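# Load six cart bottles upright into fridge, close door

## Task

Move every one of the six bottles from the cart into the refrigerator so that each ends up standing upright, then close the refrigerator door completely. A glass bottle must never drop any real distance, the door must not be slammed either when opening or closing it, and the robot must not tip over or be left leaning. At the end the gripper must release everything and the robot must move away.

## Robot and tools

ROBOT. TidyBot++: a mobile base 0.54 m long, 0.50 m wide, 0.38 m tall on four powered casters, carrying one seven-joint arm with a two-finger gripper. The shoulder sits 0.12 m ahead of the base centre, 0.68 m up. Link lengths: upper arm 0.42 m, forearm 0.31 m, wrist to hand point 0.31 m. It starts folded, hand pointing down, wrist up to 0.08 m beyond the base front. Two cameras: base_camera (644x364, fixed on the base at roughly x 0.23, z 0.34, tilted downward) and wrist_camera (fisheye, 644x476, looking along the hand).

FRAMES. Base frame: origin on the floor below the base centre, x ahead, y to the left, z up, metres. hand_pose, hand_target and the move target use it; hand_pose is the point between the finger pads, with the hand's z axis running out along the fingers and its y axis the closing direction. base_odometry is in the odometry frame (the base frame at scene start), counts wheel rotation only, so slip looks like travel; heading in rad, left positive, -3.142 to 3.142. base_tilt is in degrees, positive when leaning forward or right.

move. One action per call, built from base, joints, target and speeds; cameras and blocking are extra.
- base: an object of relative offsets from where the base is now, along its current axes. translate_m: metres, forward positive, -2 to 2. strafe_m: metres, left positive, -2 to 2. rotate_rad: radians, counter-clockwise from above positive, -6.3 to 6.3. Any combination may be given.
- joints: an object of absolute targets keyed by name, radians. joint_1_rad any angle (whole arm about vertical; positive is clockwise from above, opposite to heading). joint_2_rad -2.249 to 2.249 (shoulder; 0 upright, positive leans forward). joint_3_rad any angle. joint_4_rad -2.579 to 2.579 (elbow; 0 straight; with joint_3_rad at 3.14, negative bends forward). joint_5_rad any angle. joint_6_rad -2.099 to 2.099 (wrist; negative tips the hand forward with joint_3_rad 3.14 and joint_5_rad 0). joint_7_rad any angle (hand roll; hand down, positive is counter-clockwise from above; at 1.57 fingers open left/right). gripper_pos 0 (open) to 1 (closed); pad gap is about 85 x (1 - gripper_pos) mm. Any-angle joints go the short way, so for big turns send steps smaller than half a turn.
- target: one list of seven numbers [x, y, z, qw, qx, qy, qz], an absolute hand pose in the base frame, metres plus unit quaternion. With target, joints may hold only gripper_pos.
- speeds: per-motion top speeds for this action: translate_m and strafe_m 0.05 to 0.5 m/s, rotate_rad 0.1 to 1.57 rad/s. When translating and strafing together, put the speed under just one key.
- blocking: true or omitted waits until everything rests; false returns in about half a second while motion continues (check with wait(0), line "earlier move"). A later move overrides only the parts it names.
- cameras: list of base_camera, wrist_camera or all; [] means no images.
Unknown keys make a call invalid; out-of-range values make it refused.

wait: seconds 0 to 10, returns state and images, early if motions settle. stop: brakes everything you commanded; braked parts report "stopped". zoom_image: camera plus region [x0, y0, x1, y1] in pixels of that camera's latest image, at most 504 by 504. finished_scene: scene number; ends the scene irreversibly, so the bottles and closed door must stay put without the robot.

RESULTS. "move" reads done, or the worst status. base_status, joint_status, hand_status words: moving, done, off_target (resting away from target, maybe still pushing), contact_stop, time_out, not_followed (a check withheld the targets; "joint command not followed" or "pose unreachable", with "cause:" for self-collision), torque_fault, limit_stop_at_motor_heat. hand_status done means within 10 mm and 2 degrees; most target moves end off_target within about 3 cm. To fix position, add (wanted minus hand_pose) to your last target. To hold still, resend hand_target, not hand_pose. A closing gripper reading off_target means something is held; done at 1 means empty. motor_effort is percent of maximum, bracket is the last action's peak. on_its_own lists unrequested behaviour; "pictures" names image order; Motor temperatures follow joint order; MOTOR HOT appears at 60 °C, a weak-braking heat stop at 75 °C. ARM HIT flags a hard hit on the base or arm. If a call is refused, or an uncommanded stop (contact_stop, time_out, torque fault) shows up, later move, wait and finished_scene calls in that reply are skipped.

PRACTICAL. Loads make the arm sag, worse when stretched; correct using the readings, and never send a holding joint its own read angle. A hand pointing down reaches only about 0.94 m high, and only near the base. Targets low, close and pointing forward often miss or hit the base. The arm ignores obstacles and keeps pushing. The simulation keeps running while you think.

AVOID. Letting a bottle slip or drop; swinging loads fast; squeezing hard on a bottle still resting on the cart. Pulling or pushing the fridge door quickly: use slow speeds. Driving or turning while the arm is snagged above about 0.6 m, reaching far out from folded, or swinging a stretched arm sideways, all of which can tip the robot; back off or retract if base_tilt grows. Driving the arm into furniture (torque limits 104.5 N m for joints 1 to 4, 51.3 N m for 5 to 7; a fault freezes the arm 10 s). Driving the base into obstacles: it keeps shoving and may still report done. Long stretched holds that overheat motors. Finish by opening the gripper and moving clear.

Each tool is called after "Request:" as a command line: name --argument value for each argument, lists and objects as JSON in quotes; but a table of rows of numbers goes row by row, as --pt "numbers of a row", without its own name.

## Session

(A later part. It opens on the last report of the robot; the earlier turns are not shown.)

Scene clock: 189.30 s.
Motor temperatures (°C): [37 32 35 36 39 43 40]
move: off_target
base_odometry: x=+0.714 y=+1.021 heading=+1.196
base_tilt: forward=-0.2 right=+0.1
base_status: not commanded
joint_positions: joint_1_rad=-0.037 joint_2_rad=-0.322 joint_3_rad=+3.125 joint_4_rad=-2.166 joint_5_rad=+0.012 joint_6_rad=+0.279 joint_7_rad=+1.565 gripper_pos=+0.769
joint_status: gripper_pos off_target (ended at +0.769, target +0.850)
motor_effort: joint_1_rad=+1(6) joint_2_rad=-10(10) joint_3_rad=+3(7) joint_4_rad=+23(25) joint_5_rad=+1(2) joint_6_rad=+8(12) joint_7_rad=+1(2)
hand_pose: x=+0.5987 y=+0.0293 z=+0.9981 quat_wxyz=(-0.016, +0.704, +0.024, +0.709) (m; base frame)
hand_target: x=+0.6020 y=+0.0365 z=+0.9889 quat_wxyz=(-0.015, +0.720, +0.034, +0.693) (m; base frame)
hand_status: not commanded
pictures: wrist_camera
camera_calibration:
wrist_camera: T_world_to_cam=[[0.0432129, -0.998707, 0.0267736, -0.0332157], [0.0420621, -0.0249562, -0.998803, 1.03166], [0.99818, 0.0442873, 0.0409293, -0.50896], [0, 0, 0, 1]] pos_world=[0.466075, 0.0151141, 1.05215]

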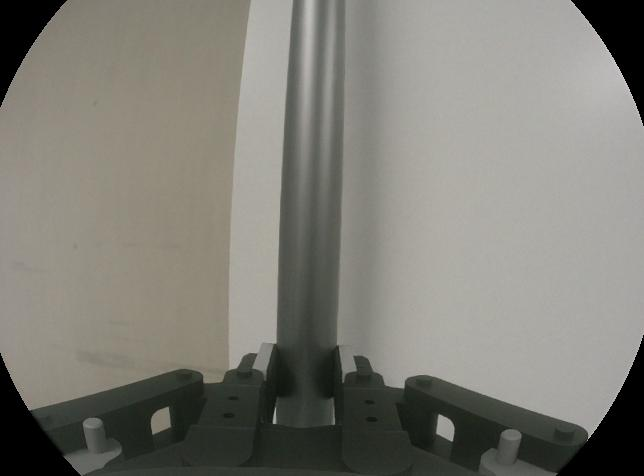

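Request:
move --base '{"translate_m": -0.0526, "strafe_m": -0.0687, "rotate_rad": 0.1}' --speeds '{"translate_m": 0.1, "rotate_rad": 0.12}' --cameras '[]'

Request:
move --base '{"translate_m": -0.136, "strafe_m": -0.22, "rotate_rad": 0.3}' --speeds '{"translate_m": 0.17, "rotate_rad": 0.2}' --cameras '[]'

Request:
move --base '{"translate_m": -0.166, "strafe_m": -0.301, "rotate_rad": 0.4}' --speeds '{"translate_m": 0.2, "rotate_rad": 0.24}' --cameras '["wrist_camera"]'

Request:
move --base '{"translate_m": -0.166, "strafe_m": -0.301, "rotate_rad": 0.4}' --speeds '{"translate_m": 0.2, "rotate_rad": 0.24}' --cameras '[]'

Request:
move --base '{"translate_m": -0.166, "strafe_m": -0.301, "rotate_rad": 0.4}' --speeds '{"translate_m": 0.2, "rotate_rad": 0.24}' --cameras '[]'

Request:
move --base '{"translate_m": -0.136, "strafe_m": -0.22, "rotate_rad": 0.3}' --speeds '{"translate_m": 0.15, "rotate_rad": 0.18}'

Scene clock: 202.17 s.
Motor temperatures (°C): [37 32 35 36 39 43 40]
move: done
base_odometry: x=+0.759 y=+0.947 heading=+1.297
base_tilt: forward=-0.2 right=+0.1
base_status: done
joint_positions: joint_1_rad=-0.038 joint_2_rad=-0.288 joint_3_rad=+3.127 joint_4_rad=-2.137 joint_5_rad=+0.012 joint_6_rad=+0.278 joint_7_rad=+1.565 gripper_pos=+0.772
joint_status: not commanded
motor_effort: joint_1_rad=+3(7) joint_2_rad=-15(27) joint_3_rad=+4(5) joint_4_rad=+21(22) joint_5_rad=-1(3) joint_6_rad=+8(10) joint_7_rad=+2(2)
hand_pose: x=+0.6119 y=+0.0295 z=+0.9985 quat_wxyz=(-0.016, +0.707, +0.023, +0.707) (m; base frame)
hand_target: x=+0.6020 y=+0.0365 z=+0.9889 quat_wxyz=(-0.015, +0.720, +0.034, +0.693) (m; base frame)
hand_status: not commanded
pictures: none
No camera images: "cameras" was empty.

Scene clock: 204.30 s.
Motor temperatures (°C): [37 32 35 36 39 43 40]
move: done
base_odometry: x=+0.934 y=+0.756 heading=+1.597
base_tilt: forward=-0.2 right=+0.1
base_status: done
joint_positions: joint_1_rad=-0.038 joint_2_rad=-0.289 joint_3_rad=+3.132 joint_4_rad=-2.139 joint_5_rad=+0.012 joint_6_rad=+0.278 joint_7_rad=+1.565 gripper_pos=+0.772
joint_status: not commanded
motor_effort: joint_1_rad=-1(10) joint_2_rad=-16(21) joint_3_rad=+1(9) joint_4_rad=+21(22) joint_5_rad=+0(3) joint_6_rad=+9(11) joint_7_rad=+1(2)
hand_pose: x=+0.6117 y=+0.0265 z=+0.9983 quat_wxyz=(-0.015, +0.707, +0.021, +0.707) (m; base frame)
hand_target: x=+0.6020 y=+0.0365 z=+0.9889 quat_wxyz=(-0.015, +0.720, +0.034, +0.693) (m; base frame)
hand_status: not commanded
pictures: none
No camera images: "cameras" was empty.

Scene clock: 206.73 s.
Motor temperatures (°C): [37 32 35 36 39 43 40]
move: done
base_odometry: x=+1.239 y=+0.598 heading=+1.998
base_tilt: forward=-0.2 right=+0.1
base_status: done
joint_positions: joint_1_rad=-0.035 joint_2_rad=-0.288 joint_3_rad=+3.140 joint_4_rad=-2.140 joint_5_rad=+0.012 joint_6_rad=+0.278 joint_7_rad=+1.565 gripper_pos=+0.772
joint_status: not commanded
motor_effort: joint_1_rad=-2(10) joint_2_rad=-16(21) joint_3_rad=-1(9) joint_4_rad=+21(23) joint_5_rad=-1(2) joint_6_rad=+9(11) joint_7_rad=+0(1)
hand_pose: x=+0.6122 y=+0.0204 z=+0.9969 quat_wxyz=(-0.012, +0.708, +0.016, +0.706) (m; base frame)
hand_target: x=+0.6020 y=+0.0365 z=+0.9889 quat_wxyz=(-0.015, +0.720, +0.034, +0.693) (m; base frame)
hand_status: not commanded
pictures: wrist_camera
camera_calibration:
wrist_camera: T_world_to_cam=[[0.0269786, -0.999391, 0.0221353, -0.0281285], [0.0316254, -0.021279, -0.999273, 1.03646], [0.999136, 0.027659, 0.031032, -0.51235], [0, 0, 0, 1]] pos_world=[0.479888, 0.00811451, 1.05223]

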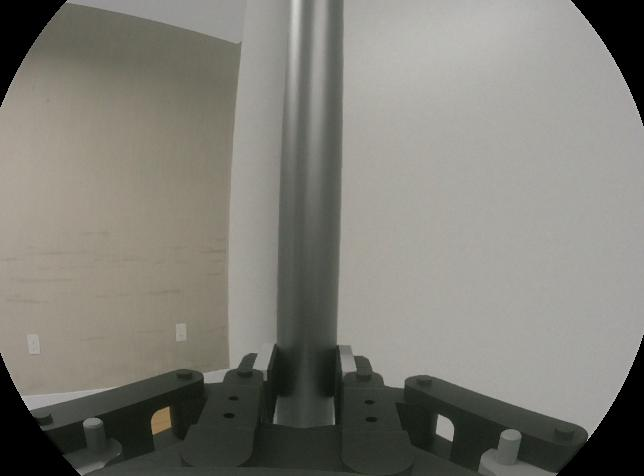

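Scene clock: 209.20 s.
Motor temperatures (°C): [37 32 35 36 39 43 40]
move: done
base_odometry: x=+1.582 y=+0.572 heading=+2.398
base_tilt: forward=-0.1 right=+0.1
base_status: done
joint_positions: joint_1_rad=-0.029 joint_2_rad=-0.293 joint_3_rad=+3.148 joint_4_rad=-2.148 joint_5_rad=+0.012 joint_6_rad=+0.277 joint_7_rad=+1.565 gripper_pos=+0.772
joint_status: not commanded
motor_effort: joint_1_rad=-3(12) joint_2_rad=-15(21) joint_3_rad=-2(11) joint_4_rad=+21(24) joint_5_rad=+0(2) joint_6_rad=+9(11) joint_7_rad=+0(1)
hand_pose: x=+0.6105 y=+0.0132 z=+0.9944 quat_wxyz=(-0.008, +0.709, +0.011, +0.705) (m; base frame)
hand_target: x=+0.6020 y=+0.0365 z=+0.9889 quat_wxyz=(-0.015, +0.720, +0.034, +0.693) (m; base frame)
hand_status: not commanded
pictures: none
No camera images: "cameras" was empty.

Scene clock: 211.67 s.
Motor temperatures (°C): [37 32 35 36 39 43 40]
move: done
base_odometry: x=+1.908 y=+0.681 heading=+2.799
base_tilt: forward=-0.2 right=+0.0
base_status: done
joint_positions: joint_1_rad=-0.022 joint_2_rad=-0.302 joint_3_rad=+3.154 joint_4_rad=-2.159 joint_5_rad=+0.012 joint_6_rad=+0.275 joint_7_rad=+1.565 gripper_pos=+0.772
joint_status: not commanded
motor_effort: joint_1_rad=-5(13) joint_2_rad=-14(18) joint_3_rad=-4(12) joint_4_rad=+23(26) joint_5_rad=-1(2) joint_6_rad=+9(12) joint_7_rad=-1(1)
hand_pose: x=+0.6067 y=+0.0061 z=+0.9914 quat_wxyz=(-0.004, +0.711, +0.005, +0.703) (m; base frame)
hand_target: x=+0.6020 y=+0.0365 z=+0.9889 quat_wxyz=(-0.015, +0.720, +0.034, +0.693) (m; base frame)
hand_status: not commanded
pictures: none
No camera images: "cameras" was empty.

Scene clock: 214.00 s.
Motor temperatures (°C): [37 32 35 36 39 43 40]
move: done
base_odometry: x=+2.111 y=+0.843 heading=+3.100
base_tilt: forward=-0.1 right=+0.1
base_status: done
joint_positions: joint_1_rad=-0.016 joint_2_rad=-0.305 joint_3_rad=+3.157 joint_4_rad=-2.163 joint_5_rad=+0.012 joint_6_rad=+0.271 joint_7_rad=+1.565 gripper_pos=+0.772
joint_status: not commanded
motor_effort: joint_1_rad=-6(12) joint_2_rad=-13(18) joint_3_rad=-4(12) joint_4_rad=+24(27) joint_5_rad=+0(2) joint_6_rad=+11(13) joint_7_rad=-1(2)
hand_pose: x=+0.6056 y=+0.0018 z=+0.9893 quat_wxyz=(-0.001, +0.713, +0.002, +0.701) (m; base frame)
hand_target: x=+0.6020 y=+0.0365 z=+0.9889 quat_wxyz=(-0.015, +0.720, +0.034, +0.693) (m; base frame)
hand_status: not commanded
pictures: base_camera, wrist_camera
camera_calibration:
wrist_camera: T_world_to_cam=[[-0.00718672, -0.999821, 0.0175238, -0.021039], [0.0185423, -0.0176545, -0.999672, 1.03697], [0.999802, -0.00685943, 0.0186658, -0.493088], [0, 0, 0, 1]] pos_world=[0.473611, -0.00611029, 1.04621]

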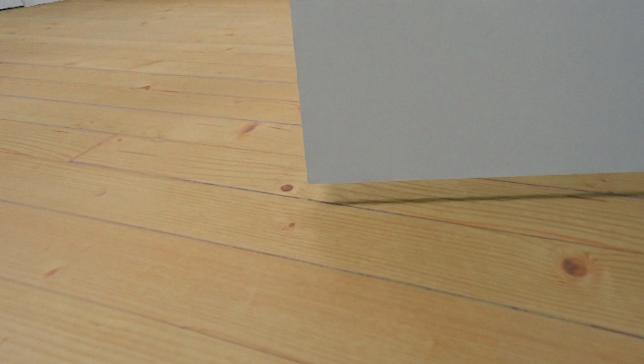

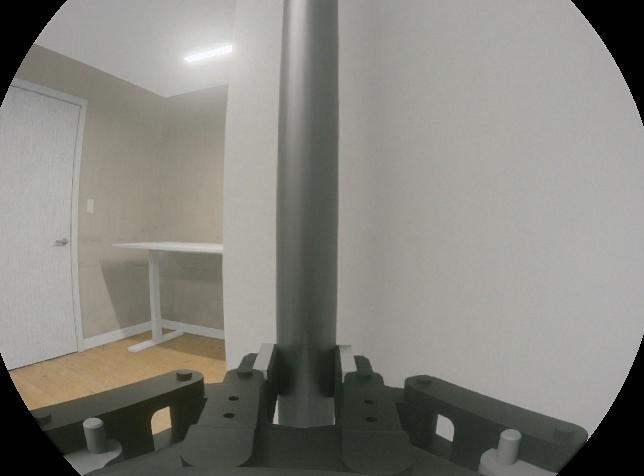

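Request:
move --joints '{"gripper_pos": 0}' --cameras '[]'

Request:
move --base '{"translate_m": -0.3}' --cameras '[]'

Request:
move --joints '{"joint_1_rad": 0, "joint_2_rad": -0.33, "joint_3_rad": 3.14, "joint_4_rad": -2.53, "joint_5_rad": 0, "joint_6_rad": -0.88}'

Scene clock: 220.77 s.
Motor temperatures (°C): [37 32 35 36 39 43 40]
move: done
base_odometry: x=+2.111 y=+0.843 heading=+3.100
base_tilt: forward=-0.2 right=+0.0
base_status: not commanded
joint_positions: joint_1_rad=-0.033 joint_2_rad=-0.307 joint_3_rad=+3.141 joint_4_rad=-2.161 joint_5_rad=+0.012 joint_6_rad=+0.271 joint_7_rad=+1.565 gripper_pos=+0.000
joint_status: all done
motor_effort: joint_1_rad=+0(8) joint_2_rad=-11(15) joint_3_rad=+2(6) joint_4_rad=+21(24) joint_5_rad=-1(1) joint_6_rad=+8(11) joint_7_rad=+0(1)
hand_pose: x=+0.6047 y=+0.0191 z=+0.9910 quat_wxyz=(-0.011, +0.711, +0.015, +0.703) (m; base frame)
hand_target: x=+0.6020 y=+0.0365 z=+0.9889 quat_wxyz=(-0.015, +0.720, +0.034, +0.693) (m; base frame)
hand_status: not commanded
pictures: none
No camera images: "cameras" was empty.

Scene clock: 222.67 s.
Motor temperatures (°C): [37 32 35 36 39 43 40]
move: done
base_odometry: x=+2.410 y=+0.830 heading=+3.100
base_tilt: forward=-0.2 right=+0.1
base_status: done
joint_positions: joint_1_rad=-0.033 joint_2_rad=-0.316 joint_3_rad=+3.141 joint_4_rad=-2.161 joint_5_rad=+0.012 joint_6_rad=+0.271 joint_7_rad=+1.565 gripper_pos=+0.000
joint_status: not commanded
motor_effort: joint_1_rad=+0(1) joint_2_rad=-11(13) joint_3_rad=+1(2) joint_4_rad=+22(22) joint_5_rad=+0(1) joint_6_rad=+7(9) joint_7_rad=+1(1)
hand_pose: x=+0.6017 y=+0.0190 z=+0.9956 quat_wxyz=(-0.011, +0.708, +0.015, +0.706) (m; base frame)
hand_target: x=+0.6020 y=+0.0365 z=+0.9889 quat_wxyz=(-0.015, +0.720, +0.034, +0.693) (m; base frame)
hand_status: not commanded
pictures: none
No camera images: "cameras" was empty.

Scene clock: 224.73 s.
Motor temperatures (°C): [37 32 35 36 39 43 40]
move: done
base_odometry: x=+2.410 y=+0.830 heading=+3.100
base_tilt: forward=-0.2 right=+0.1
base_status: not commanded
joint_positions: joint_1_rad=-0.018 joint_2_rad=-0.316 joint_3_rad=+3.141 joint_4_rad=-2.526 joint_5_rad=+0.012 joint_6_rad=-0.807 joint_7_rad=+1.565 gripper_pos=+0.000
joint_status: all done
motor_effort: joint_1_rad=+0(1) joint_2_rad=-2(10) joint_3_rad=+1(2) joint_4_rad=+14(21) joint_5_rad=+0(2) joint_6_rad=+1(9) joint_7_rad=+1(1)
hand_pose: x=+0.2794 y=+0.0015 z=+0.5855 quat_wxyz=(+0.004, +0.998, +0.010, +0.063) (m; base frame)
hand_target: x=+0.2560 y=+0.0015 z=+0.5842 quat_wxyz=(+0.000, +1.000, +0.000, +0.031) (m; base frame)
hand_status: not commanded
pictures: base_camera, wrist_camera
camera_calibration:
wrist_camera: T_world_to_cam=[[0.0343017, -0.999124, 0.0239605, -0.031979], [-0.986638, -0.0376744, -0.158511, 0.427754], [0.159275, -0.0182031, -0.987066, 0.664246], [0, 0, 0, 1]] pos_world=[0.317337, -0.00374422, 0.724225]

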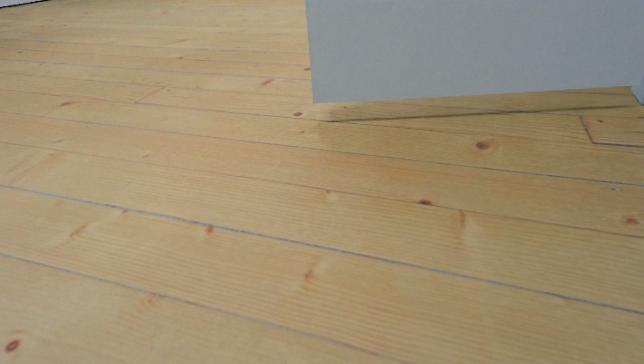

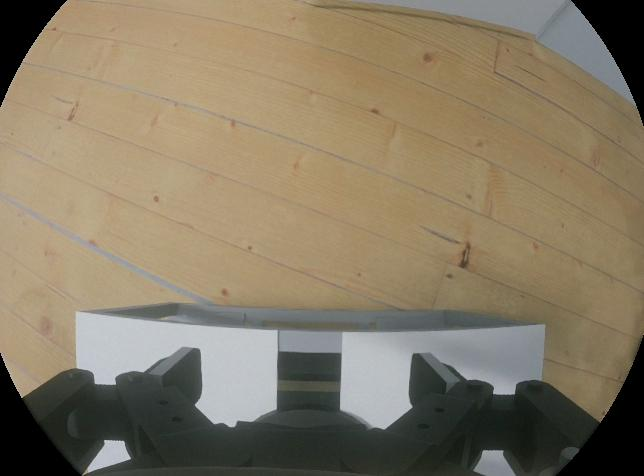

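Request:
move --base '{"translate_m": 0.875, "strafe_m": 0.867, "rotate_rad": -1.905}' --cameras '["wrist_camera"]'

Request:
move --base '{"translate_m": 0.076, "strafe_m": 0.76}' --cameras '[]'

Request:
move --joints '{"joint_6_rad": 0.55}'

Scene clock: 235.90 s.
Motor temperatures (°C): [37 32 35 36 39 42 40]
move: done
base_odometry: x=+1.500 y=+0.000 heading=+1.195
base_tilt: forward=-0.2 right=+0.1
base_status: done
joint_positions: joint_1_rad=-0.016 joint_2_rad=-0.328 joint_3_rad=+3.141 joint_4_rad=-2.530 joint_5_rad=+0.012 joint_6_rad=-0.819 joint_7_rad=+1.565 gripper_pos=+0.000
joint_status: not commanded
motor_effort: joint_1_rad=+0(1) joint_2_rad=-2(5) joint_3_rad=+1(2) joint_4_rad=+14(16) joint_5_rad=+0(2) joint_6_rad=+1(2) joint_7_rad=+1(1)
hand_pose: x=+0.2745 y=+0.0011 z=+0.5855 quat_wxyz=(+0.004, +0.998, +0.009, +0.060) (m; base frame)
hand_target: x=+0.2560 y=+0.0015 z=+0.5842 quat_wxyz=(+0.000, +1.000, +0.000, +0.031) (m; base frame)
hand_status: not commanded
pictures: wrist_camera
camera_calibration:
wrist_camera: T_world_to_cam=[[0.0324722, -0.999185, 0.0239836, -0.0317311], [-0.987467, -0.035781, -0.153714, 0.420325], [0.154447, -0.0186916, -0.987824, 0.666852], [0, 0, 0, 1]] pos_world=[0.313095, -0.00420104, 0.724103]

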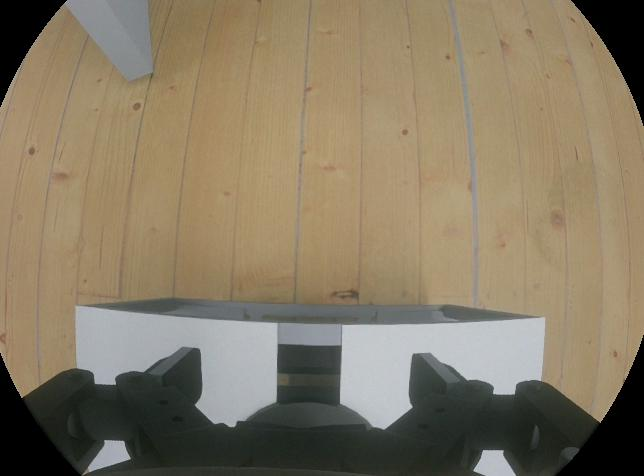

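Scene clock: 238.60 s.
Motor temperatures (°C): [37 32 35 36 39 42 40]
move: done
base_odometry: x=+0.821 y=+0.350 heading=+1.195
base_tilt: forward=-0.1 right=+0.1
base_status: done
joint_positions: joint_1_rad=-0.016 joint_2_rad=-0.328 joint_3_rad=+3.141 joint_4_rad=-2.530 joint_5_rad=+0.012 joint_6_rad=-0.819 joint_7_rad=+1.565 gripper_pos=+0.000
joint_status: not commanded
motor_effort: joint_1_rad=+0(1) joint_2_rad=-2(3) joint_3_rad=+1(2) joint_4_rad=+14(14) joint_5_rad=+0(2) joint_6_rad=+0(2) joint_7_rad=+1(1)
hand_pose: x=+0.2745 y=+0.0011 z=+0.5855 quat_wxyz=(+0.004, +0.998, +0.009, +0.060) (m; base frame)
hand_target: x=+0.2560 y=+0.0015 z=+0.5842 quat_wxyz=(+0.000, +1.000, +0.000, +0.031) (m; base frame)
hand_status: not commanded
pictures: none
No camera images: "cameras" was empty.

Scene clock: 240.60 s.
Motor temperatures (°C): [37 32 35 36 39 42 40]
move: done
base_odometry: x=+0.821 y=+0.350 heading=+1.195
base_tilt: forward=-0.2 right=+0.1
base_status: not commanded
joint_positions: joint_1_rad=-0.016 joint_2_rad=-0.328 joint_3_rad=+3.141 joint_4_rad=-2.532 joint_5_rad=+0.012 joint_6_rad=+0.489 joint_7_rad=+1.565 gripper_pos=+0.000
joint_status: all done
motor_effort: joint_1_rad=+0(1) joint_2_rad=-7(7) joint_3_rad=+1(2) joint_4_rad=+19(19) joint_5_rad=+0(1) joint_6_rad=+8(9) joint_7_rad=+1(1)
hand_pose: x=+0.5448 y=+0.0103 z=+0.8496 quat_wxyz=(-0.006, +0.756, +0.010, +0.655) (m; base frame)
hand_target: x=+0.5471 y=+0.0021 z=+0.8702 quat_wxyz=(-0.001, +0.735, +0.000, +0.679) (m; base frame)
hand_status: not commanded
pictures: base_camera, wrist_camera
camera_calibration:
wrist_camera: T_world_to_cam=[[0.0129319, -0.999674, 0.0220142, -0.0253339], [-0.108583, -0.0232898, -0.993815, 0.962975], [0.994003, 0.0104615, -0.108849, -0.318335], [0, 0, 0, 1]] pos_world=[0.421316, 0.000432124, 0.922926]

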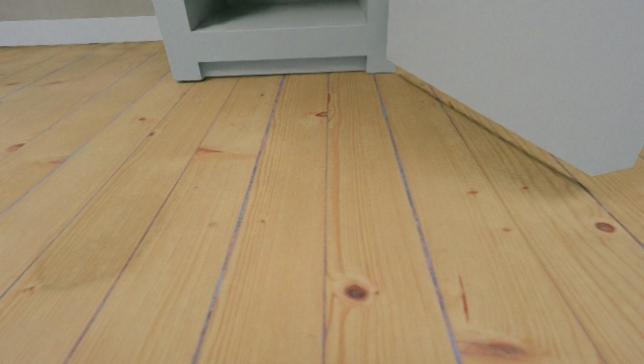

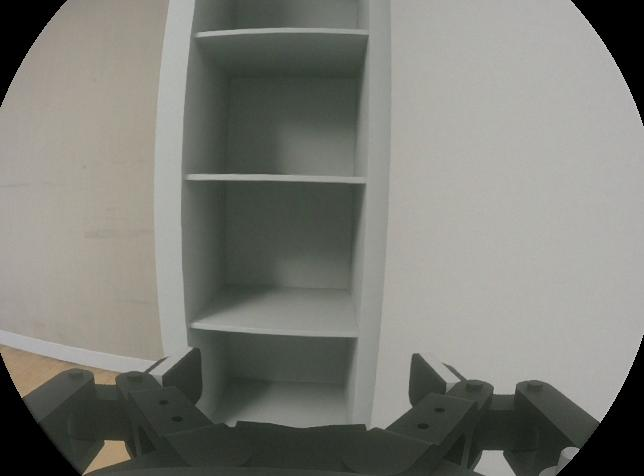

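Request:
move --base '{"translate_m": -0.118, "strafe_m": 0.244, "rotate_rad": -2.253}' --joints '{"joint_1_rad": 0, "joint_2_rad": -0.315, "joint_3_rad": 3.12, "joint_4_rad": -2.145, "joint_5_rad": 0, "joint_6_rad": -0.15}'

Scene clock: 266.03 s.
Motor temperatures (°C): [37 32 35 36 39 43 40]
move: done
base_odometry: x=+0.551 y=+0.330 heading=-1.057
base_tilt: forward=-0.2 right=+0.1
base_status: done
joint_positions: joint_1_rad=-0.007 joint_2_rad=-0.325 joint_3_rad=+3.138 joint_4_rad=-2.170 joint_5_rad=+0.012 joint_6_rad=-0.075 joint_7_rad=+1.565 gripper_pos=+0.000
joint_status: all done
motor_effort: joint_1_rad=+0(2) joint_2_rad=-10(11) joint_3_rad=+1(3) joint_4_rad=+21(21) joint_5_rad=+0(1) joint_6_rad=+7(10) joint_7_rad=+0(1)
hand_pose: x=+0.5797 y=+0.0063 z=+0.8885 quat_wxyz=(+0.000, +0.819, +0.007, +0.573) (m; base frame)
hand_target: x=+0.5777 y=+0.0121 z=+0.8773 quat_wxyz=(-0.003, +0.836, +0.010, +0.549) (m; base frame)
hand_status: not commanded
pictures: base_camera, wrist_camera
camera_calibration:
wrist_camera: T_world_to_cam=[[0.00575592, -0.999624, 0.0267983, -0.0307598], [-0.309939, -0.0272624, -0.950365, 1.08352], [0.950739, -0.00283561, -0.30998, -0.144889], [0, 0, 0, 1]] pos_world=[0.473755, -0.00161969, 0.985655]

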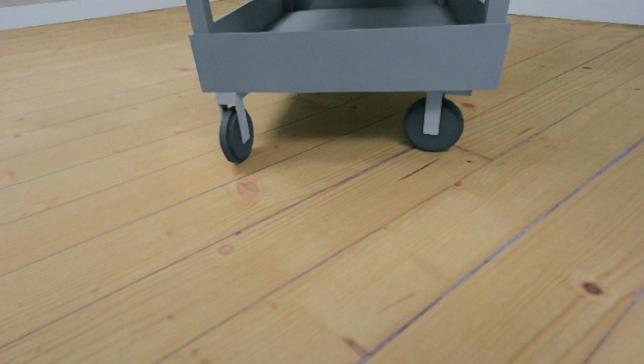

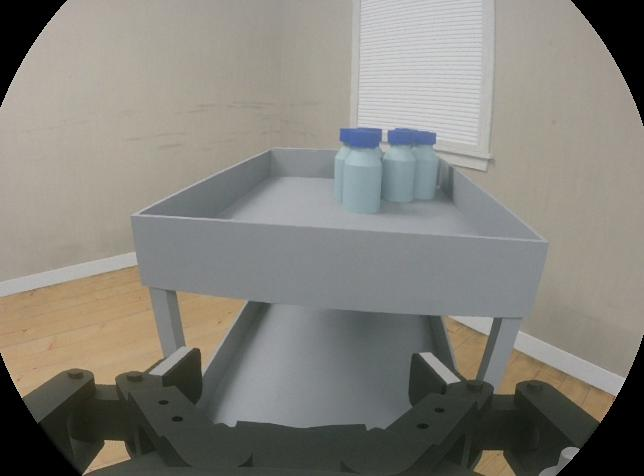

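Request:
zoom_image --camera "wrist_camera" --region '[310, 110, 470, 228]'

Scaled by 3.150.

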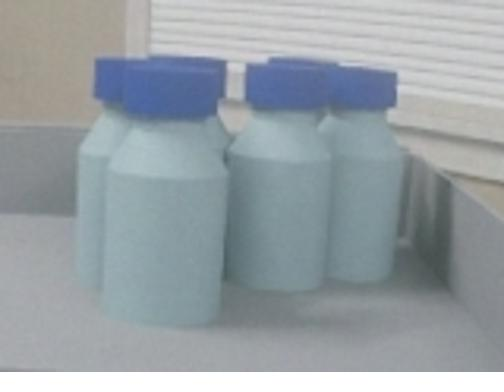

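Request:
move --joints '{"joint_2_rad": -0.278, "joint_4_rad": -1.534, "joint_6_rad": -0.574}' --base '{"translate_m": 0.3, "strafe_m": -0.09, "rotate_rad": -0.09}'

Scene clock: 319.40 s.
Motor temperatures (°C): [37 32 35 36 39 42 40]
move: done
base_odometry: x=+0.619 y=+0.024 heading=-1.148
base_tilt: forward=-0.2 right=+0.1
base_status: done
joint_positions: joint_1_rad=-0.004 joint_2_rad=-0.290 joint_3_rad=+3.134 joint_4_rad=-1.561 joint_5_rad=+0.012 joint_6_rad=-0.498 joint_7_rad=+1.565 gripper_pos=+0.000
joint_status: all done
motor_effort: joint_1_rad=+0(2) joint_2_rad=-11(14) joint_3_rad=+1(3) joint_4_rad=+21(23) joint_5_rad=+0(1) joint_6_rad=+8(9) joint_7_rad=+1(1)
hand_pose: x=+0.6041 y=+0.0060 z=+1.1169 quat_wxyz=(+0.001, +0.773, +0.005, +0.634) (m; base frame)
hand_target: x=+0.6029 y=+0.0139 z=+1.1038 quat_wxyz=(-0.004, +0.793, +0.010, +0.610) (m; base frame)
hand_status: not commanded
pictures: base_camera, wrist_camera
camera_calibration:
wrist_camera: T_world_to_cam=[[-0.00265723, -0.999651, 0.0262815, -0.0316601], [-0.162116, -0.0255033, -0.986442, 1.25911], [0.986768, -0.00688187, -0.161992, -0.284267], [0, 0, 0, 1]] pos_world=[0.484542, -0.00149396, 1.19682]

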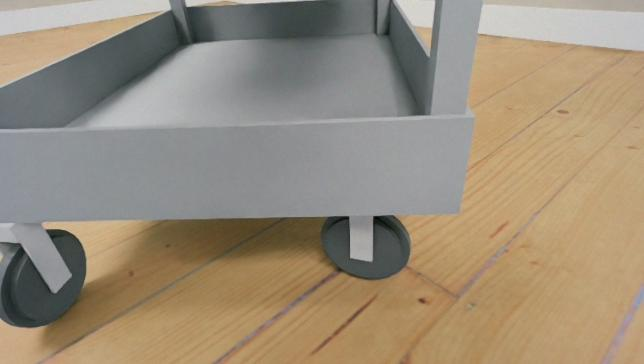

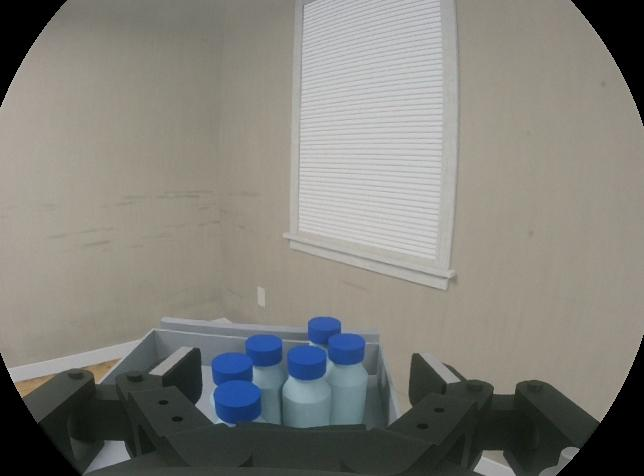

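Request:
move --joints '{"joint_2_rad": -0.04, "joint_4_rad": -1.845, "joint_6_rad": -0.08}' --base '{"strafe_m": 0.073}'

Scene clock: 343.70 s.
Motor temperatures (°C): [37 32 35 36 39 42 40]
move: done
base_odometry: x=+0.686 y=+0.054 heading=-1.148
base_tilt: forward=-0.2 right=+0.1
base_status: done
joint_positions: joint_1_rad=-0.004 joint_2_rad=-0.044 joint_3_rad=+3.129 joint_4_rad=-1.845 joint_5_rad=+0.012 joint_6_rad=-0.145 joint_7_rad=+1.565 gripper_pos=+0.000
joint_status: all done
motor_effort: joint_1_rad=+0(2) joint_2_rad=-20(24) joint_3_rad=+1(3) joint_4_rad=+21(24) joint_5_rad=+0(1) joint_6_rad=+7(9) joint_7_rad=+1(1)
hand_pose: x=+0.6961 y=+0.0106 z=+0.9164 quat_wxyz=(-0.002, +0.826, +0.009, +0.563) (m; base frame)
hand_target: x=+0.7036 y=+0.0142 z=+0.9331 quat_wxyz=(-0.006, +0.809, +0.009, +0.588) (m; base frame)
hand_status: not commanded
pictures: base_camera, wrist_camera
camera_calibration:
wrist_camera: T_world_to_cam=[[0.0114785, -0.999582, 0.0265317, -0.0316273], [-0.333729, -0.0288417, -0.942228, 1.1553], [0.942599, 0.001961, -0.333921, -0.219354], [0, 0, 0, 1]] pos_world=[0.592684, 0.002137, 1.01615]

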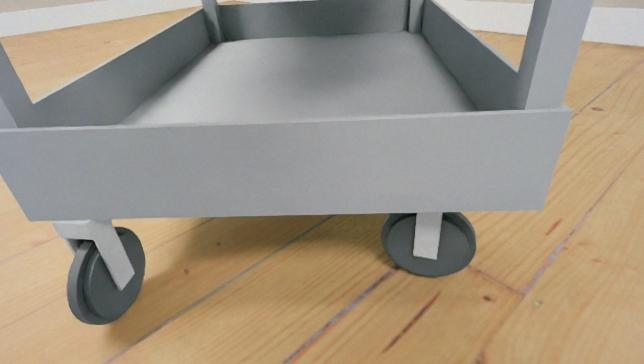

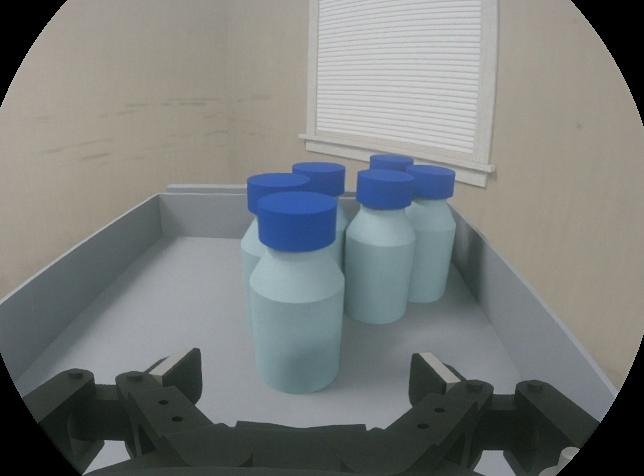

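Request:
move --joints '{"joint_2_rad": -0.08}' --base '{"strafe_m": 0.007, "translate_m": 0.06}' --speeds '{"translate_m": 0.2}'

Scene clock: 362.33 s.
Motor temperatures (°C): [37 32 35 36 39 42 40]
move: done
base_odometry: x=+0.718 y=+0.002 heading=-1.148
base_tilt: forward=-0.1 right=+0.0
base_status: done
joint_positions: joint_1_rad=-0.004 joint_2_rad=-0.077 joint_3_rad=+3.129 joint_4_rad=-1.845 joint_5_rad=+0.012 joint_6_rad=-0.138 joint_7_rad=+1.565 gripper_pos=+0.000
joint_status: all done
motor_effort: joint_1_rad=+0(2) joint_2_rad=-20(22) joint_3_rad=+1(2) joint_4_rad=+21(23) joint_5_rad=+0(1) joint_6_rad=+9(9) joint_7_rad=+1(1)
hand_pose: x=+0.6886 y=+0.0106 z=+0.9375 quat_wxyz=(-0.002, +0.815, +0.009, +0.579) (m; base frame)
hand_target: x=+0.6931 y=+0.0142 z=+0.9562 quat_wxyz=(-0.006, +0.797, +0.009, +0.604) (m; base frame)
hand_status: not commanded
pictures: base_camera, wrist_camera
camera_calibration:
wrist_camera: T_world_to_cam=[[0.0104985, -0.999588, 0.0267053, -0.0315821], [-0.29564, -0.0286157, -0.954871, 1.15827], [0.955242, 0.00212957, -0.295818, -0.249688], [0, 0, 0, 1]] pos_world=[0.581276, 0.00210746, 1.03298]

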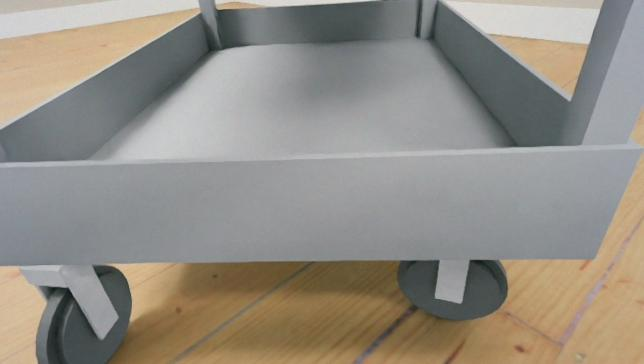

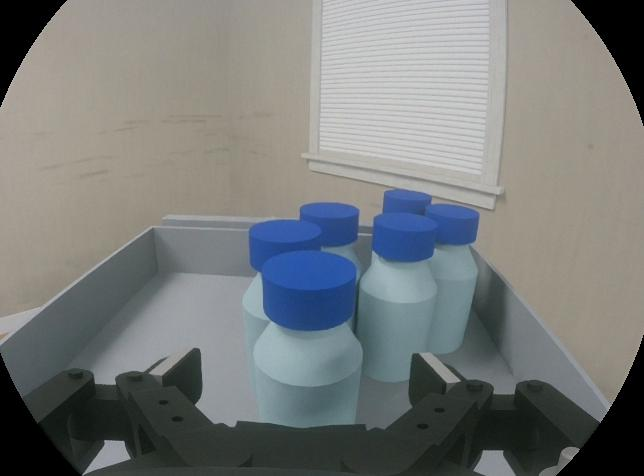

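Request:
move --base '{"translate_m": 0.083}' --speeds '{"translate_m": 0.1}' --cameras '["wrist_camera"]'

Request:
move --joints '{"gripper_pos": 0.5}' --cameras '["wrist_camera"]'

Scene clock: 369.40 s.
Motor temperatures (°C): [37 32 35 36 39 42 40]
move: done
base_odometry: x=+0.752 y=-0.074 heading=-1.148
base_tilt: forward=-0.2 right=+0.0
base_status: done
joint_positions: joint_1_rad=-0.004 joint_2_rad=-0.080 joint_3_rad=+3.129 joint_4_rad=-1.845 joint_5_rad=+0.012 joint_6_rad=-0.138 joint_7_rad=+1.565 gripper_pos=+0.000
joint_status: not commanded
motor_effort: joint_1_rad=+0(1) joint_2_rad=-19(22) joint_3_rad=+1(2) joint_4_rad=+21(22) joint_5_rad=+1(1) joint_6_rad=+8(9) joint_7_rad=+1(2)
hand_pose: x=+0.6879 y=+0.0106 z=+0.9393 quat_wxyz=(-0.002, +0.814, +0.009, +0.581) (m; base frame)
hand_target: x=+0.6931 y=+0.0142 z=+0.9562 quat_wxyz=(-0.006, +0.797, +0.009, +0.604) (m; base frame)
hand_status: not commanded
pictures: wrist_camera
camera_calibration:
wrist_camera: T_world_to_cam=[[0.0104136, -0.999589, 0.0267233, -0.031583], [-0.292517, -0.028601, -0.955832, 1.15853], [0.956204, 0.00213662, -0.292695, -0.25201], [0, 0, 0, 1]] pos_world=[0.580191, 0.00210346, 1.03444]

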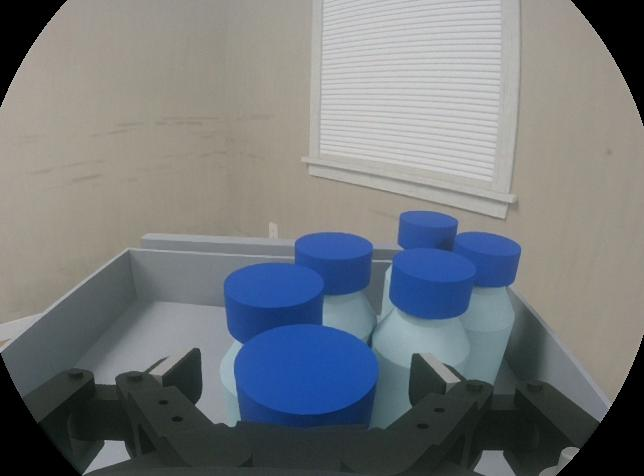

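Scene clock: 370.23 s.
Motor temperatures (°C): [37 32 35 36 39 42 40]
move: off_target
base_odometry: x=+0.752 y=-0.074 heading=-1.148
base_tilt: forward=-0.2 right=+0.1
base_status: not commanded
joint_positions: joint_1_rad=-0.004 joint_2_rad=-0.081 joint_3_rad=+3.129 joint_4_rad=-1.845 joint_5_rad=+0.012 joint_6_rad=-0.138 joint_7_rad=+1.565 gripper_pos=+0.431
joint_status: gripper_pos off_target (ended at +0.431, target +0.500)
motor_effort: joint_1_rad=-1(1) joint_2_rad=-19(19) joint_3_rad=+1(2) joint_4_rad=+22(23) joint_5_rad=+0(1) joint_6_rad=+8(9) joint_7_rad=+1(1)
hand_pose: x=+0.6878 y=+0.0106 z=+0.9395 quat_wxyz=(-0.002, +0.814, +0.009, +0.581) (m; base frame)
hand_target: x=+0.6931 y=+0.0142 z=+0.9562 quat_wxyz=(-0.006, +0.797, +0.009, +0.604) (m; base frame)
hand_status: not commanded
pictures: wrist_camera
camera_calibration:
wrist_camera: T_world_to_cam=[[0.0104016, -0.999589, 0.0267251, -0.0315816], [-0.292006, -0.028598, -0.955989, 1.15853], [0.95636, 0.00213994, -0.292183, -0.25242], [0, 0, 0, 1]] pos_world=[0.580031, 0.00210314, 1.03463]

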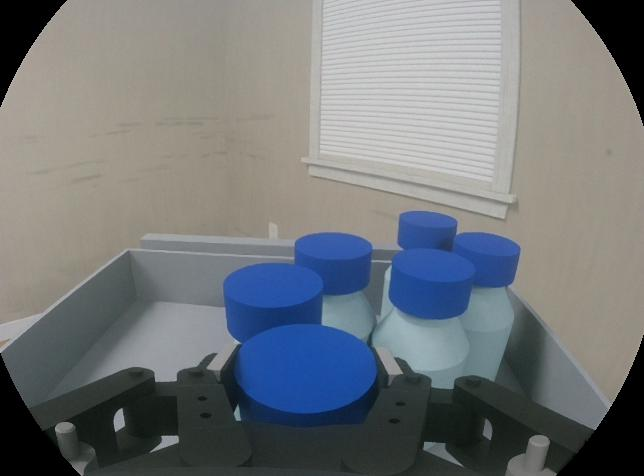

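Request:
move --joints '{"gripper_pos": 0.6}' --cameras '[]'

Request:
move --joints '{"joint_2_rad": -0.107, "joint_4_rad": -1.338, "joint_6_rad": -0.74}'

Scene clock: 380.00 s.
Motor temperatures (°C): [37 32 35 36 39 43 40]
move: off_target
base_odometry: x=+0.752 y=-0.074 heading=-1.148
base_tilt: forward=-0.1 right=+0.0
base_status: not commanded
joint_positions: joint_1_rad=-0.004 joint_2_rad=-0.081 joint_3_rad=+3.129 joint_4_rad=-1.845 joint_5_rad=+0.012 joint_6_rad=-0.138 joint_7_rad=+1.565 gripper_pos=+0.431
joint_status: gripper_pos off_target (ended at +0.431, target +0.600)
motor_effort: joint_1_rad=-1(1) joint_2_rad=-18(19) joint_3_rad=+1(1) joint_4_rad=+22(22) joint_5_rad=+0(1) joint_6_rad=+8(9) joint_7_rad=+1(1)
hand_pose: x=+0.6878 y=+0.0106 z=+0.9395 quat_wxyz=(-0.002, +0.814, +0.009, +0.581) (m; base frame)
hand_target: x=+0.6931 y=+0.0142 z=+0.9562 quat_wxyz=(-0.006, +0.797, +0.009, +0.604) (m; base frame)
hand_status: not commanded
pictures: none
No camera images: "cameras" was empty.

Scene clock: 382.03 s.
Motor temperatures (°C): [37 32 35 36 39 42 40]
move: off_target
base_odometry: x=+0.752 y=-0.074 heading=-1.148
base_tilt: forward=-0.1 right=+0.1
base_status: not commanded
joint_positions: joint_1_rad=-0.004 joint_2_rad=-0.080 joint_3_rad=+3.129 joint_4_rad=-1.389 joint_5_rad=+0.012 joint_6_rad=-0.683 joint_7_rad=+1.565 gripper_pos=+0.431
joint_status: joint_4_rad off_target (ended at -1.389, target -1.338); the others done
motor_effort: joint_1_rad=+0(1) joint_2_rad=-23(26) joint_3_rad=+1(2) joint_4_rad=+25(28) joint_5_rad=+0(1) joint_6_rad=+11(13) joint_7_rad=+1(2)
hand_pose: x=+0.6729 y=+0.0085 z=+1.0551 quat_wxyz=(+0.000, +0.839, +0.007, +0.544) (m; base frame)
hand_target: x=+0.6567 y=+0.0138 z=+1.0836 quat_wxyz=(-0.005, +0.834, +0.009, +0.552) (m; base frame)
hand_status: not commanded
pictures: base_camera, wrist_camera
camera_calibration:
wrist_camera: T_world_to_cam=[[0.00610702, -0.99961, 0.0272529, -0.0342116], [-0.377342, -0.0275422, -0.925664, 1.29002], [0.926054, -0.00463061, -0.377363, -0.0941502], [0, 0, 0, 1]] pos_world=[0.574174, 0.000895698, 1.15953]

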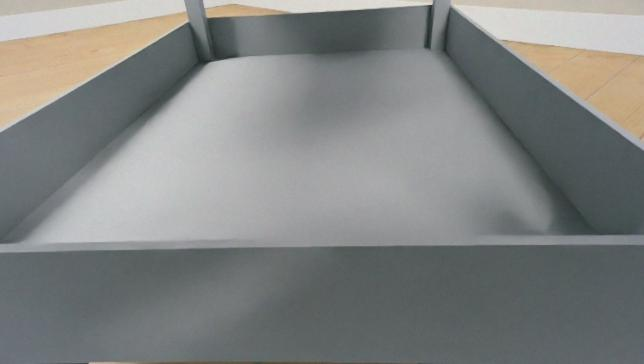

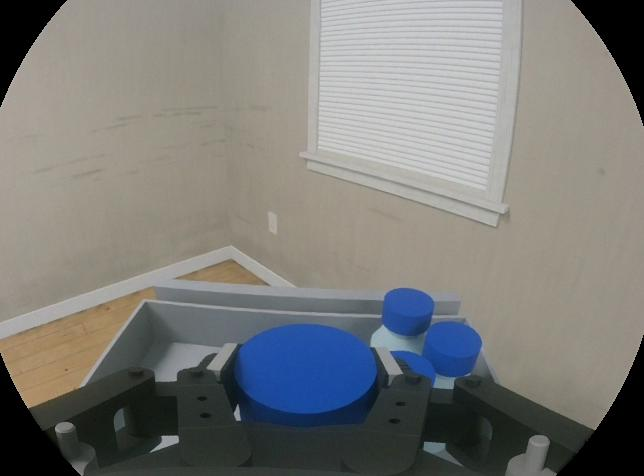

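Request:
move --joints '{"joint_2_rad": -0.2, "joint_4_rad": -1.29, "joint_6_rad": -0.78}' --cameras '[]'

Request:
move --base '{"translate_m": -0.45}' --speeds '{"translate_m": 0.3}' --cameras '["wrist_camera"]'

Request:
move --base '{"translate_m": -0.2, "strafe_m": 0.314, "rotate_rad": 2.308}' --speeds '{"rotate_rad": 1.0}'

Scene clock: 413.00 s.
Motor temperatures (°C): [37 33 35 36 39 42 40]
move: off_target
base_odometry: x=+0.752 y=-0.074 heading=-1.148
base_tilt: forward=-0.1 right=+0.0
base_status: not commanded
joint_positions: joint_1_rad=-0.004 joint_2_rad=-0.185 joint_3_rad=+3.129 joint_4_rad=-1.332 joint_5_rad=+0.012 joint_6_rad=-0.729 joint_7_rad=+1.565 gripper_pos=+0.431
joint_status: joint_4_rad off_target (ended at -1.332, target -1.290); the others done
motor_effort: joint_1_rad=-1(1) joint_2_rad=-18(27) joint_3_rad=+1(2) joint_4_rad=+25(27) joint_5_rad=+1(1) joint_6_rad=+11(13) joint_7_rad=+1(1)
hand_pose: x=+0.6247 y=+0.0082 z=+1.1311 quat_wxyz=(+0.000, +0.806, +0.006, +0.591) (m; base frame)
hand_target: x=+0.6112 y=+0.0138 z=+1.1477 quat_wxyz=(-0.005, +0.805, +0.009, +0.594) (m; base frame)
hand_status: not commanded
pictures: none
No camera images: "cameras" was empty.

Scene clock: 415.47 s.
Motor temperatures (°C): [37 33 35 37 39 42 40]
move: done
base_odometry: x=+0.567 y=+0.337 heading=-1.147
base_tilt: forward=-0.2 right=+0.1
base_status: done
joint_positions: joint_1_rad=-0.004 joint_2_rad=-0.186 joint_3_rad=+3.129 joint_4_rad=-1.332 joint_5_rad=+0.012 joint_6_rad=-0.732 joint_7_rad=+1.565 gripper_pos=+0.431
joint_status: not commanded
motor_effort: joint_1_rad=-1(3) joint_2_rad=-18(22) joint_3_rad=+1(3) joint_4_rad=+25(26) joint_5_rad=+0(2) joint_6_rad=+10(13) joint_7_rad=+0(1)
hand_pose: x=+0.6239 y=+0.0081 z=+1.1310 quat_wxyz=(+0.000, +0.807, +0.006, +0.591) (m; base frame)
hand_target: x=+0.6112 y=+0.0138 z=+1.1477 quat_wxyz=(-0.005, +0.805, +0.009, +0.594) (m; base frame)
hand_status: not commanded
pictures: wrist_camera
camera_calibration:
wrist_camera: T_world_to_cam=[[0.00237077, -0.999633, 0.0269726, -0.0337341], [-0.268552, -0.0266183, -0.962897, 1.31604], [0.963262, -0.00496073, -0.268517, -0.166439], [0, 0, 0, 1]] pos_world=[0.51383, 0.000483325, 1.22343]

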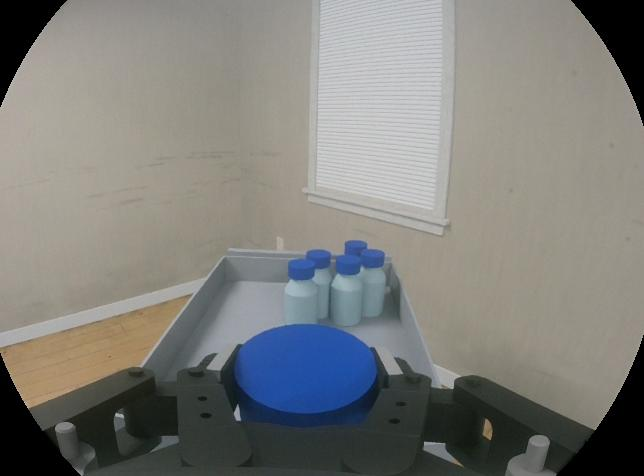

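Scene clock: 422.13 s.
Motor temperatures (°C): [37 33 35 37 39 43 40]
move: time_out
base_odometry: x=+0.768 y=+0.647 heading=+1.151
base_tilt: forward=-0.2 right=+0.2
base_status: translate_m time_out (by the wheels' count: -0.200 of -0.200); strafe_m time_out (by the wheels' count: +0.312 of +0.314); rotate_rad time_out (by the wheels' count: +2.298 of +2.308)
joint_positions: joint_1_rad=+0.231 joint_2_rad=-0.331 joint_3_rad=+3.411 joint_4_rad=-1.343 joint_5_rad=+0.234 joint_6_rad=-0.908 joint_7_rad=+1.564 gripper_pos=+0.435
joint_status: not commanded
motor_effort: joint_1_rad=-47(51) joint_2_rad=+20(23) joint_3_rad=-52(57) joint_4_rad=+27(31) joint_5_rad=-36(39) joint_6_rad=+36(42) joint_7_rad=-2(3)
hand_pose: x=+0.4520 y=-0.2836 z=+1.1355 quat_wxyz=(+0.213, +0.792, -0.218, +0.529) (m; base frame)
hand_target: x=+0.6112 y=+0.0138 z=+1.1477 quat_wxyz=(-0.005, +0.805, +0.009, +0.594) (m; base frame)
hand_status: not commanded
pictures: base_camera, wrist_camera
camera_calibration:
wrist_camera: T_world_to_cam=[[-0.574214, -0.80884, 0.126715, -0.12361], [-0.328373, 0.0857554, -0.940647, 1.30004], [0.749966, -0.581742, -0.314843, -0.0155966], [0, 0, 0, 1]] pos_world=[0.367616, -0.220539, 1.23363]

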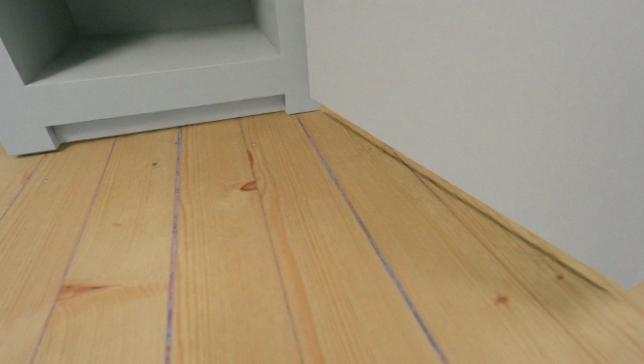

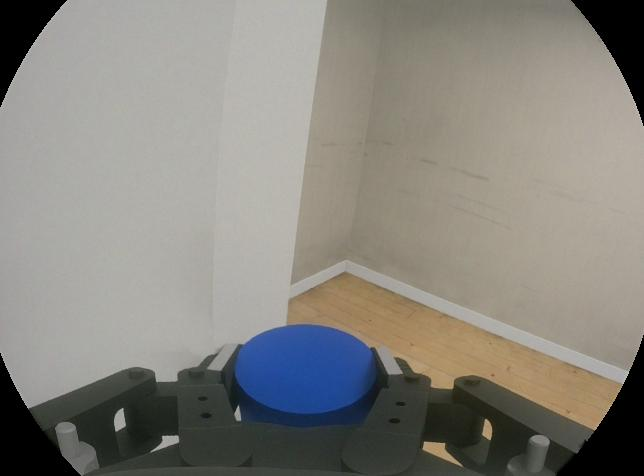

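Request:
move --joints '{"joint_1_rad": 0.4}' --cameras '[]'

Request:
move --joints '{"joint_1_rad": 0.7}'

Scene clock: 451.40 s.
Motor temperatures (°C): [38 33 37 37 40 43 40]
move: off_target
base_odometry: x=+0.769 y=+0.648 heading=+1.153
base_tilt: forward=-0.2 right=+0.1
base_status: not commanded
joint_positions: joint_1_rad=+0.490 joint_2_rad=-0.262 joint_3_rad=+3.284 joint_4_rad=-1.321 joint_5_rad=+0.148 joint_6_rad=-0.866 joint_7_rad=+1.564 gripper_pos=+0.435
joint_status: joint_1_rad off_target (ended at +0.490, target +0.400)
motor_effort: joint_1_rad=-22(46) joint_2_rad=-1(19) joint_3_rad=-23(51) joint_4_rad=+21(28) joint_5_rad=-16(36) joint_6_rad=+14(35) joint_7_rad=+1(1)
hand_pose: x=+0.4605 y=-0.3100 z=+1.1344 quat_wxyz=(+0.230, +0.778, -0.259, +0.524) (m; base frame)
hand_target: x=+0.5777 y=-0.1790 z=+1.1477 quat_wxyz=(+0.113, +0.790, -0.151, +0.583) (m; base frame)
hand_status: not commanded
pictures: none
No camera images: "cameras" was empty.

Scene clock: 452.90 s.
Motor temperatures (°C): [38 33 37 37 40 43 40]
move: done
base_odometry: x=+0.769 y=+0.648 heading=+1.154
base_tilt: forward=-0.1 right=+0.1
base_status: not commanded
joint_positions: joint_1_rad=+0.700 joint_2_rad=-0.210 joint_3_rad=+3.169 joint_4_rad=-1.317 joint_5_rad=+0.056 joint_6_rad=-0.847 joint_7_rad=+1.564 gripper_pos=+0.435
joint_status: all done
motor_effort: joint_1_rad=-4(22) joint_2_rad=-14(15) joint_3_rad=-3(24) joint_4_rad=+23(23) joint_5_rad=-2(15) joint_6_rad=+9(15) joint_7_rad=+1(2)
hand_pose: x=+0.4697 y=-0.3313 z=+1.1177 quat_wxyz=(+0.221, +0.774, -0.295, +0.514) (m; base frame)
hand_target: x=+0.5043 y=-0.3065 z=+1.1477 quat_wxyz=(+0.199, +0.759, -0.267, +0.559) (m; base frame)
hand_status: not commanded
pictures: base_camera, wrist_camera
camera_calibration:
wrist_camera: T_world_to_cam=[[-0.688121, -0.723285, 0.0578679, 0.00906021], [-0.284753, 0.195832, -0.938385, 1.30667], [0.667387, -0.6622, -0.340713, -0.0212192], [0, 0, 0, 1]] pos_world=[0.392474, -0.263385, 1.2184]

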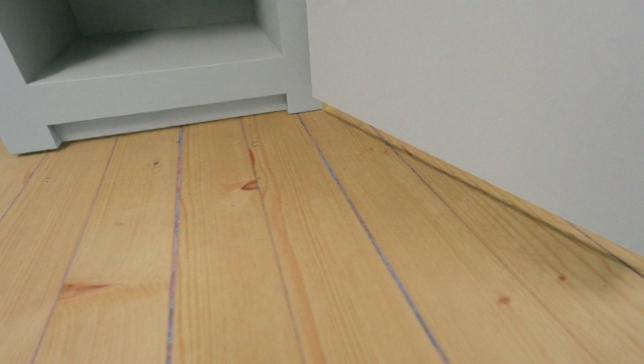

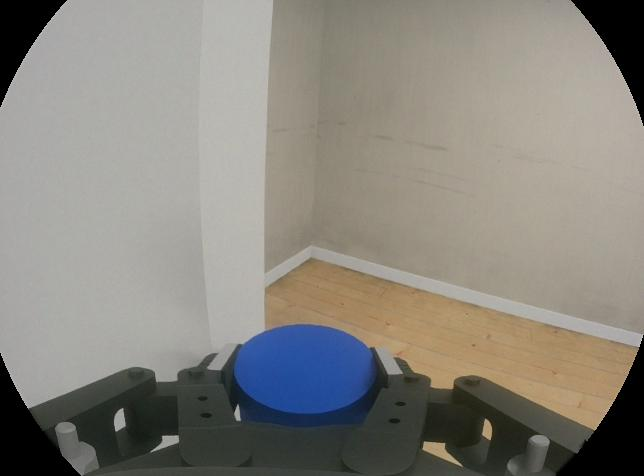

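Request:
move --joints '{"joint_1_rad": 1.2}' --cameras '[]'

Request:
move --base '{"translate_m": -0.4}' --speeds '{"translate_m": 0.2}'

Scene clock: 460.47 s.
Motor temperatures (°C): [38 33 37 37 40 43 40]
move: done
base_odometry: x=+0.769 y=+0.648 heading=+1.155
base_tilt: forward=-0.2 right=+0.1
base_status: not commanded
joint_positions: joint_1_rad=+1.185 joint_2_rad=-0.199 joint_3_rad=+3.136 joint_4_rad=-1.317 joint_5_rad=+0.034 joint_6_rad=-0.847 joint_7_rad=+1.564 gripper_pos=+0.435
joint_status: all done
motor_effort: joint_1_rad=+0(4) joint_2_rad=-17(18) joint_3_rad=+1(3) joint_4_rad=+24(25) joint_5_rad=+1(2) joint_6_rad=+11(12) joint_7_rad=+1(1)
hand_pose: x=+0.2988 y=-0.4524 z=+1.1120 quat_wxyz=(+0.322, +0.691, -0.463, +0.452) (m; base frame)
hand_target: x=+0.3102 y=-0.4537 z=+1.1477 quat_wxyz=(+0.331, +0.669, -0.446, +0.493) (m; base frame)
hand_status: not commanded
pictures: none
No camera images: "cameras" was empty.

Scene clock: 463.20 s.
Motor temperatures (°C): [38 33 37 37 40 43 40]
move: done
base_odometry: x=+0.608 y=+0.282 heading=+1.155
base_tilt: forward=-0.2 right=+0.1
base_status: done
joint_positions: joint_1_rad=+1.190 joint_2_rad=-0.196 joint_3_rad=+3.134 joint_4_rad=-1.317 joint_5_rad=+0.033 joint_6_rad=-0.847 joint_7_rad=+1.564 gripper_pos=+0.435
joint_status: not commanded
motor_effort: joint_1_rad=+0(2) joint_2_rad=-17(21) joint_3_rad=+1(3) joint_4_rad=+24(25) joint_5_rad=+0(1) joint_6_rad=+12(12) joint_7_rad=+1(1)
hand_pose: x=+0.2982 y=-0.4542 z=+1.1104 quat_wxyz=(+0.321, +0.691, -0.464, +0.451) (m; base frame)
hand_target: x=+0.3102 y=-0.4537 z=+1.1477 quat_wxyz=(+0.331, +0.669, -0.446, +0.493) (m; base frame)
hand_status: not commanded
pictures: base_camera, wrist_camera
camera_calibration:
wrist_camera: T_world_to_cam=[[-0.933027, -0.356943, 0.0452972, 0.0559235], [-0.166505, 0.316734, -0.933786, 1.2896], [0.318961, -0.87879, -0.354954, 0.030696], [0, 0, 0, 1]] pos_world=[0.257113, -0.361524, 1.21257]

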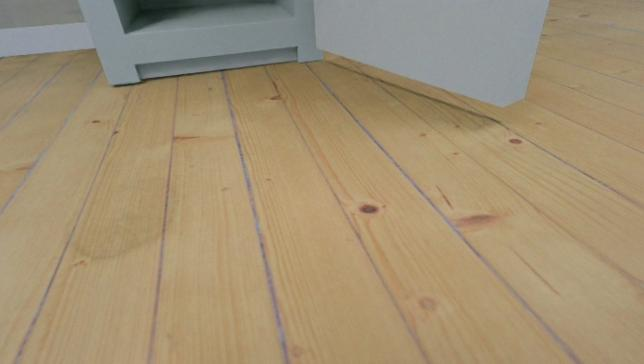

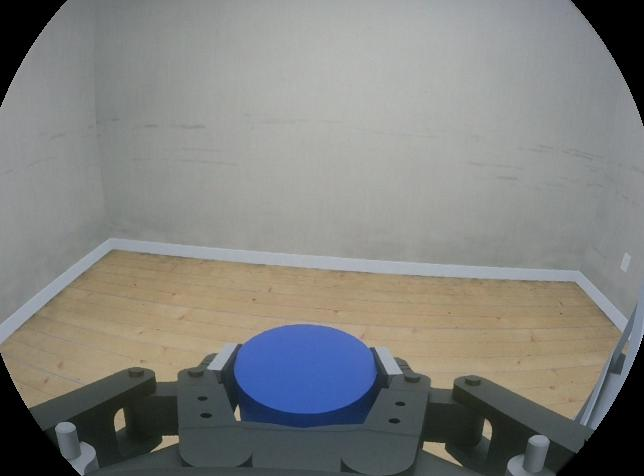

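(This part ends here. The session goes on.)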